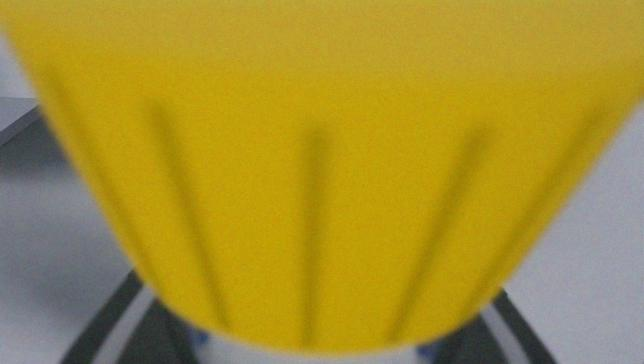

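>>> move:
  target: {"side":"right","x":0.195,"y":-0.405,"z":1.42,"quat_wxyz":[0.5417,-0.4545,-0.4545,0.5417]}
  min_time_s: 0.6
  cameras: []

>>> move:
  target: {"side":"right","x":0.205,"y":-0.418,"z":1.457,"quat_wxyz":[0.5417,-0.4545,-0.4545,0.5417]}
  min_time_s: 0.5
  cameras: ["head_camera"]

Scene clock: 160.03 s.
Joint torques (N m): left_arm=[-5.78 10.31 9.62 -1.82 -0.96 0.04 0.12] | right_arm=[-7.94 -14.54 -8.01 6.38 0 2.18 0.11]
External joint torques (N m): left_arm=[-0.3 1.28 -0.35 -0.07 0.04 -0.05 0.1] | right_arm=[-1.61 -2.51 -0.45 -0.06 -0.06 0.37 0.12]
Wrist force (N): left_arm=[1.1 -5.1 0.1] | right_arm=[3.2 6.6 -0.5]
Wrist torque (N m): left_arm=[0.20 0.12 -0.09] | right_arm=[-0.29 0.07 -0.10]
Wrist force, peak (N): left_arm=[0.8 -5.5 0.1] | right_arm=[2.5 7.6 -1.3]
move: done
base_odometry: x=-0.390 y=+2.501 heading=+1.836
lidar_m: 0.46 0.48 0.67 1.32 2.11 3.07 5.38 3.01 2.41 1.69 0.65 0.48
base_status: not commanded
joint_positions: torso_squat_rad=+0.100 torso_shift_rad=+0.000 torso_pitch_rad=+0.000 torso_yaw_rad=+0.000 left_shoulder_pitch_rad=+0.755 left_shoulder_roll_rad=+1.459 left_shoulder_yaw_rad=+0.433 left_elbow_rad=-2.447 left_forearm_roll_rad=-0.157 left_wrist_pitch_rad=+0.580 left_hand_roll_rad=+0.054 left_gripper_m=+0.100 right_shoulder_pitch_rad=-0.506 right_shoulder_roll_rad=-2.461 right_shoulder_yaw_rad=+0.742 right_elbow_rad=-2.257 right_forearm_roll_rad=+0.486 right_wrist_pitch_rad=+0.341 right_hand_roll_rad=-1.191 right_gripper_m=+0.055 head_pan_rad=-0.350 head_tilt_rad=+0.300
joint_status: all done
wheel_motors_off: 0
motor_effort: left_wheel=-11(11) right_wheel=+3(4)
chest: x=-0.2280 y=-0.0002 z=+1.2864 quat_wxyz=(+1.000, +0.000, +0.000, +0.000)
left_hand: x=+0.1699 y=+0.3798 z=+1.2704 quat_wxyz=(+0.542, +0.457, -0.455, -0.539)
right_hand: x=+0.1948 y=-0.4053 z=+1.4195 quat_wxyz=(+0.543, -0.456, -0.453, +0.541)
right_hand_status: reached (checked arc that bows 2 mm and turns the hand up to 1 deg, planned for 0.6 s): 1 mm and 0.3 deg off.

Scene clock: 160.97 s.
Joint torques (N m): left_arm=[-6.06 10.05 9.91 -1.7 -1.02 -0.02 0.24] | right_arm=[-8.22 -14.3 -8.28 6.7 -0.12 2.3 -0.07]
External joint torques (N m): left_arm=[-0.58 1.03 -0.07 0.05 -0.02 -0.11 0.23] | right_arm=[-1.73 -1.98 -0.33 -0.37 -0.04 0.47 -0.06]
Wrist force (N): left_arm=[1.0 -4.9 0.2] | right_arm=[2.6 7.5 -0.2]
Wrist torque (N m): left_arm=[0.18 0.11 -0.10] | right_arm=[-0.42 -0.03 -0.08]
Wrist force, peak (N): left_arm=[0.8 -5.3 0.3] | right_arm=[3.3 8.0 -0.5]
move: done
base_odometry: x=-0.390 y=+2.501 heading=+1.836
lidar_m: 0.46 0.48 0.67 1.33 2.12 3.06 5.37 3.00 2.42 1.70 0.65 0.47
base_status: not commanded
joint_positions: torso_squat_rad=+0.100 torso_shift_rad=+0.000 torso_pitch_rad=+0.000 torso_yaw_rad=+0.000 left_shoulder_pitch_rad=+0.755 left_shoulder_roll_rad=+1.459 left_shoulder_yaw_rad=+0.433 left_elbow_rad=-2.447 left_forearm_roll_rad=-0.157 left_wrist_pitch_rad=+0.580 left_hand_roll_rad=+0.054 left_gripper_m=+0.100 right_shoulder_pitch_rad=-0.532 right_shoulder_roll_rad=-2.464 right_shoulder_yaw_rad=+0.685 right_elbow_rad=-2.125 right_forearm_roll_rad=+0.480 right_wrist_pitch_rad=+0.182 right_hand_roll_rad=-1.226 right_gripper_m=+0.055 head_pan_rad=-0.350 head_tilt_rad=+0.300
joint_status: all done
wheel_motors_off: 0
motor_effort: left_wheel=-11(11) right_wheel=+3(4)
chest: x=-0.2280 y=-0.0002 z=+1.2864 quat_wxyz=(+1.000, +0.000, +0.000, +0.000)
left_hand: x=+0.1699 y=+0.3798 z=+1.2705 quat_wxyz=(+0.542, +0.457, -0.455, -0.539)
right_hand: x=+0.2048 y=-0.4182 z=+1.4567 quat_wxyz=(+0.542, -0.455, -0.454, +0.541)
right_hand_status: reached (checked arc that bows 3 mm and turns the hand up to 1 deg, planned for 0.5 s): 0 mm and 0.1 deg off.
head_camera: T_world_to_cam=[[-0.37002, -0.92876, 0.02234, -0.10502], [-0.24972, 0.07627, -0.96531, 1.44199], [0.89483, -0.36276, -0.26015, 0.51396]] pos_world=[-0.13867, -0.02107, 1.52803]

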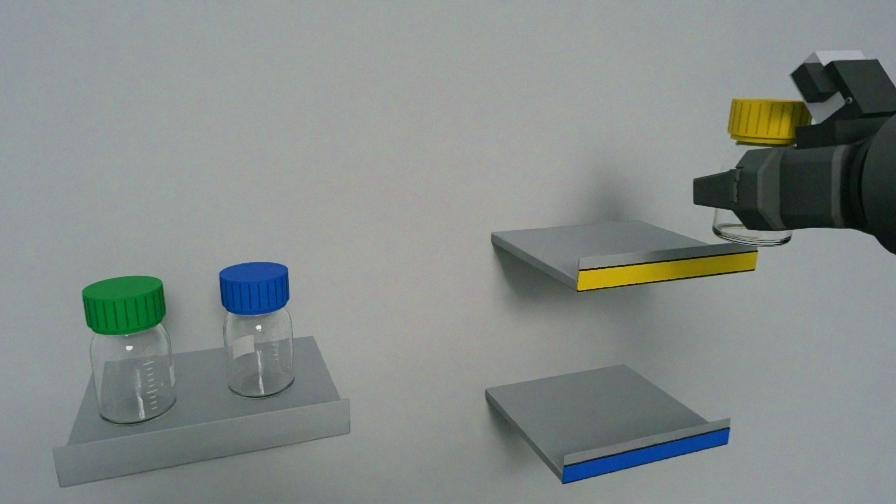

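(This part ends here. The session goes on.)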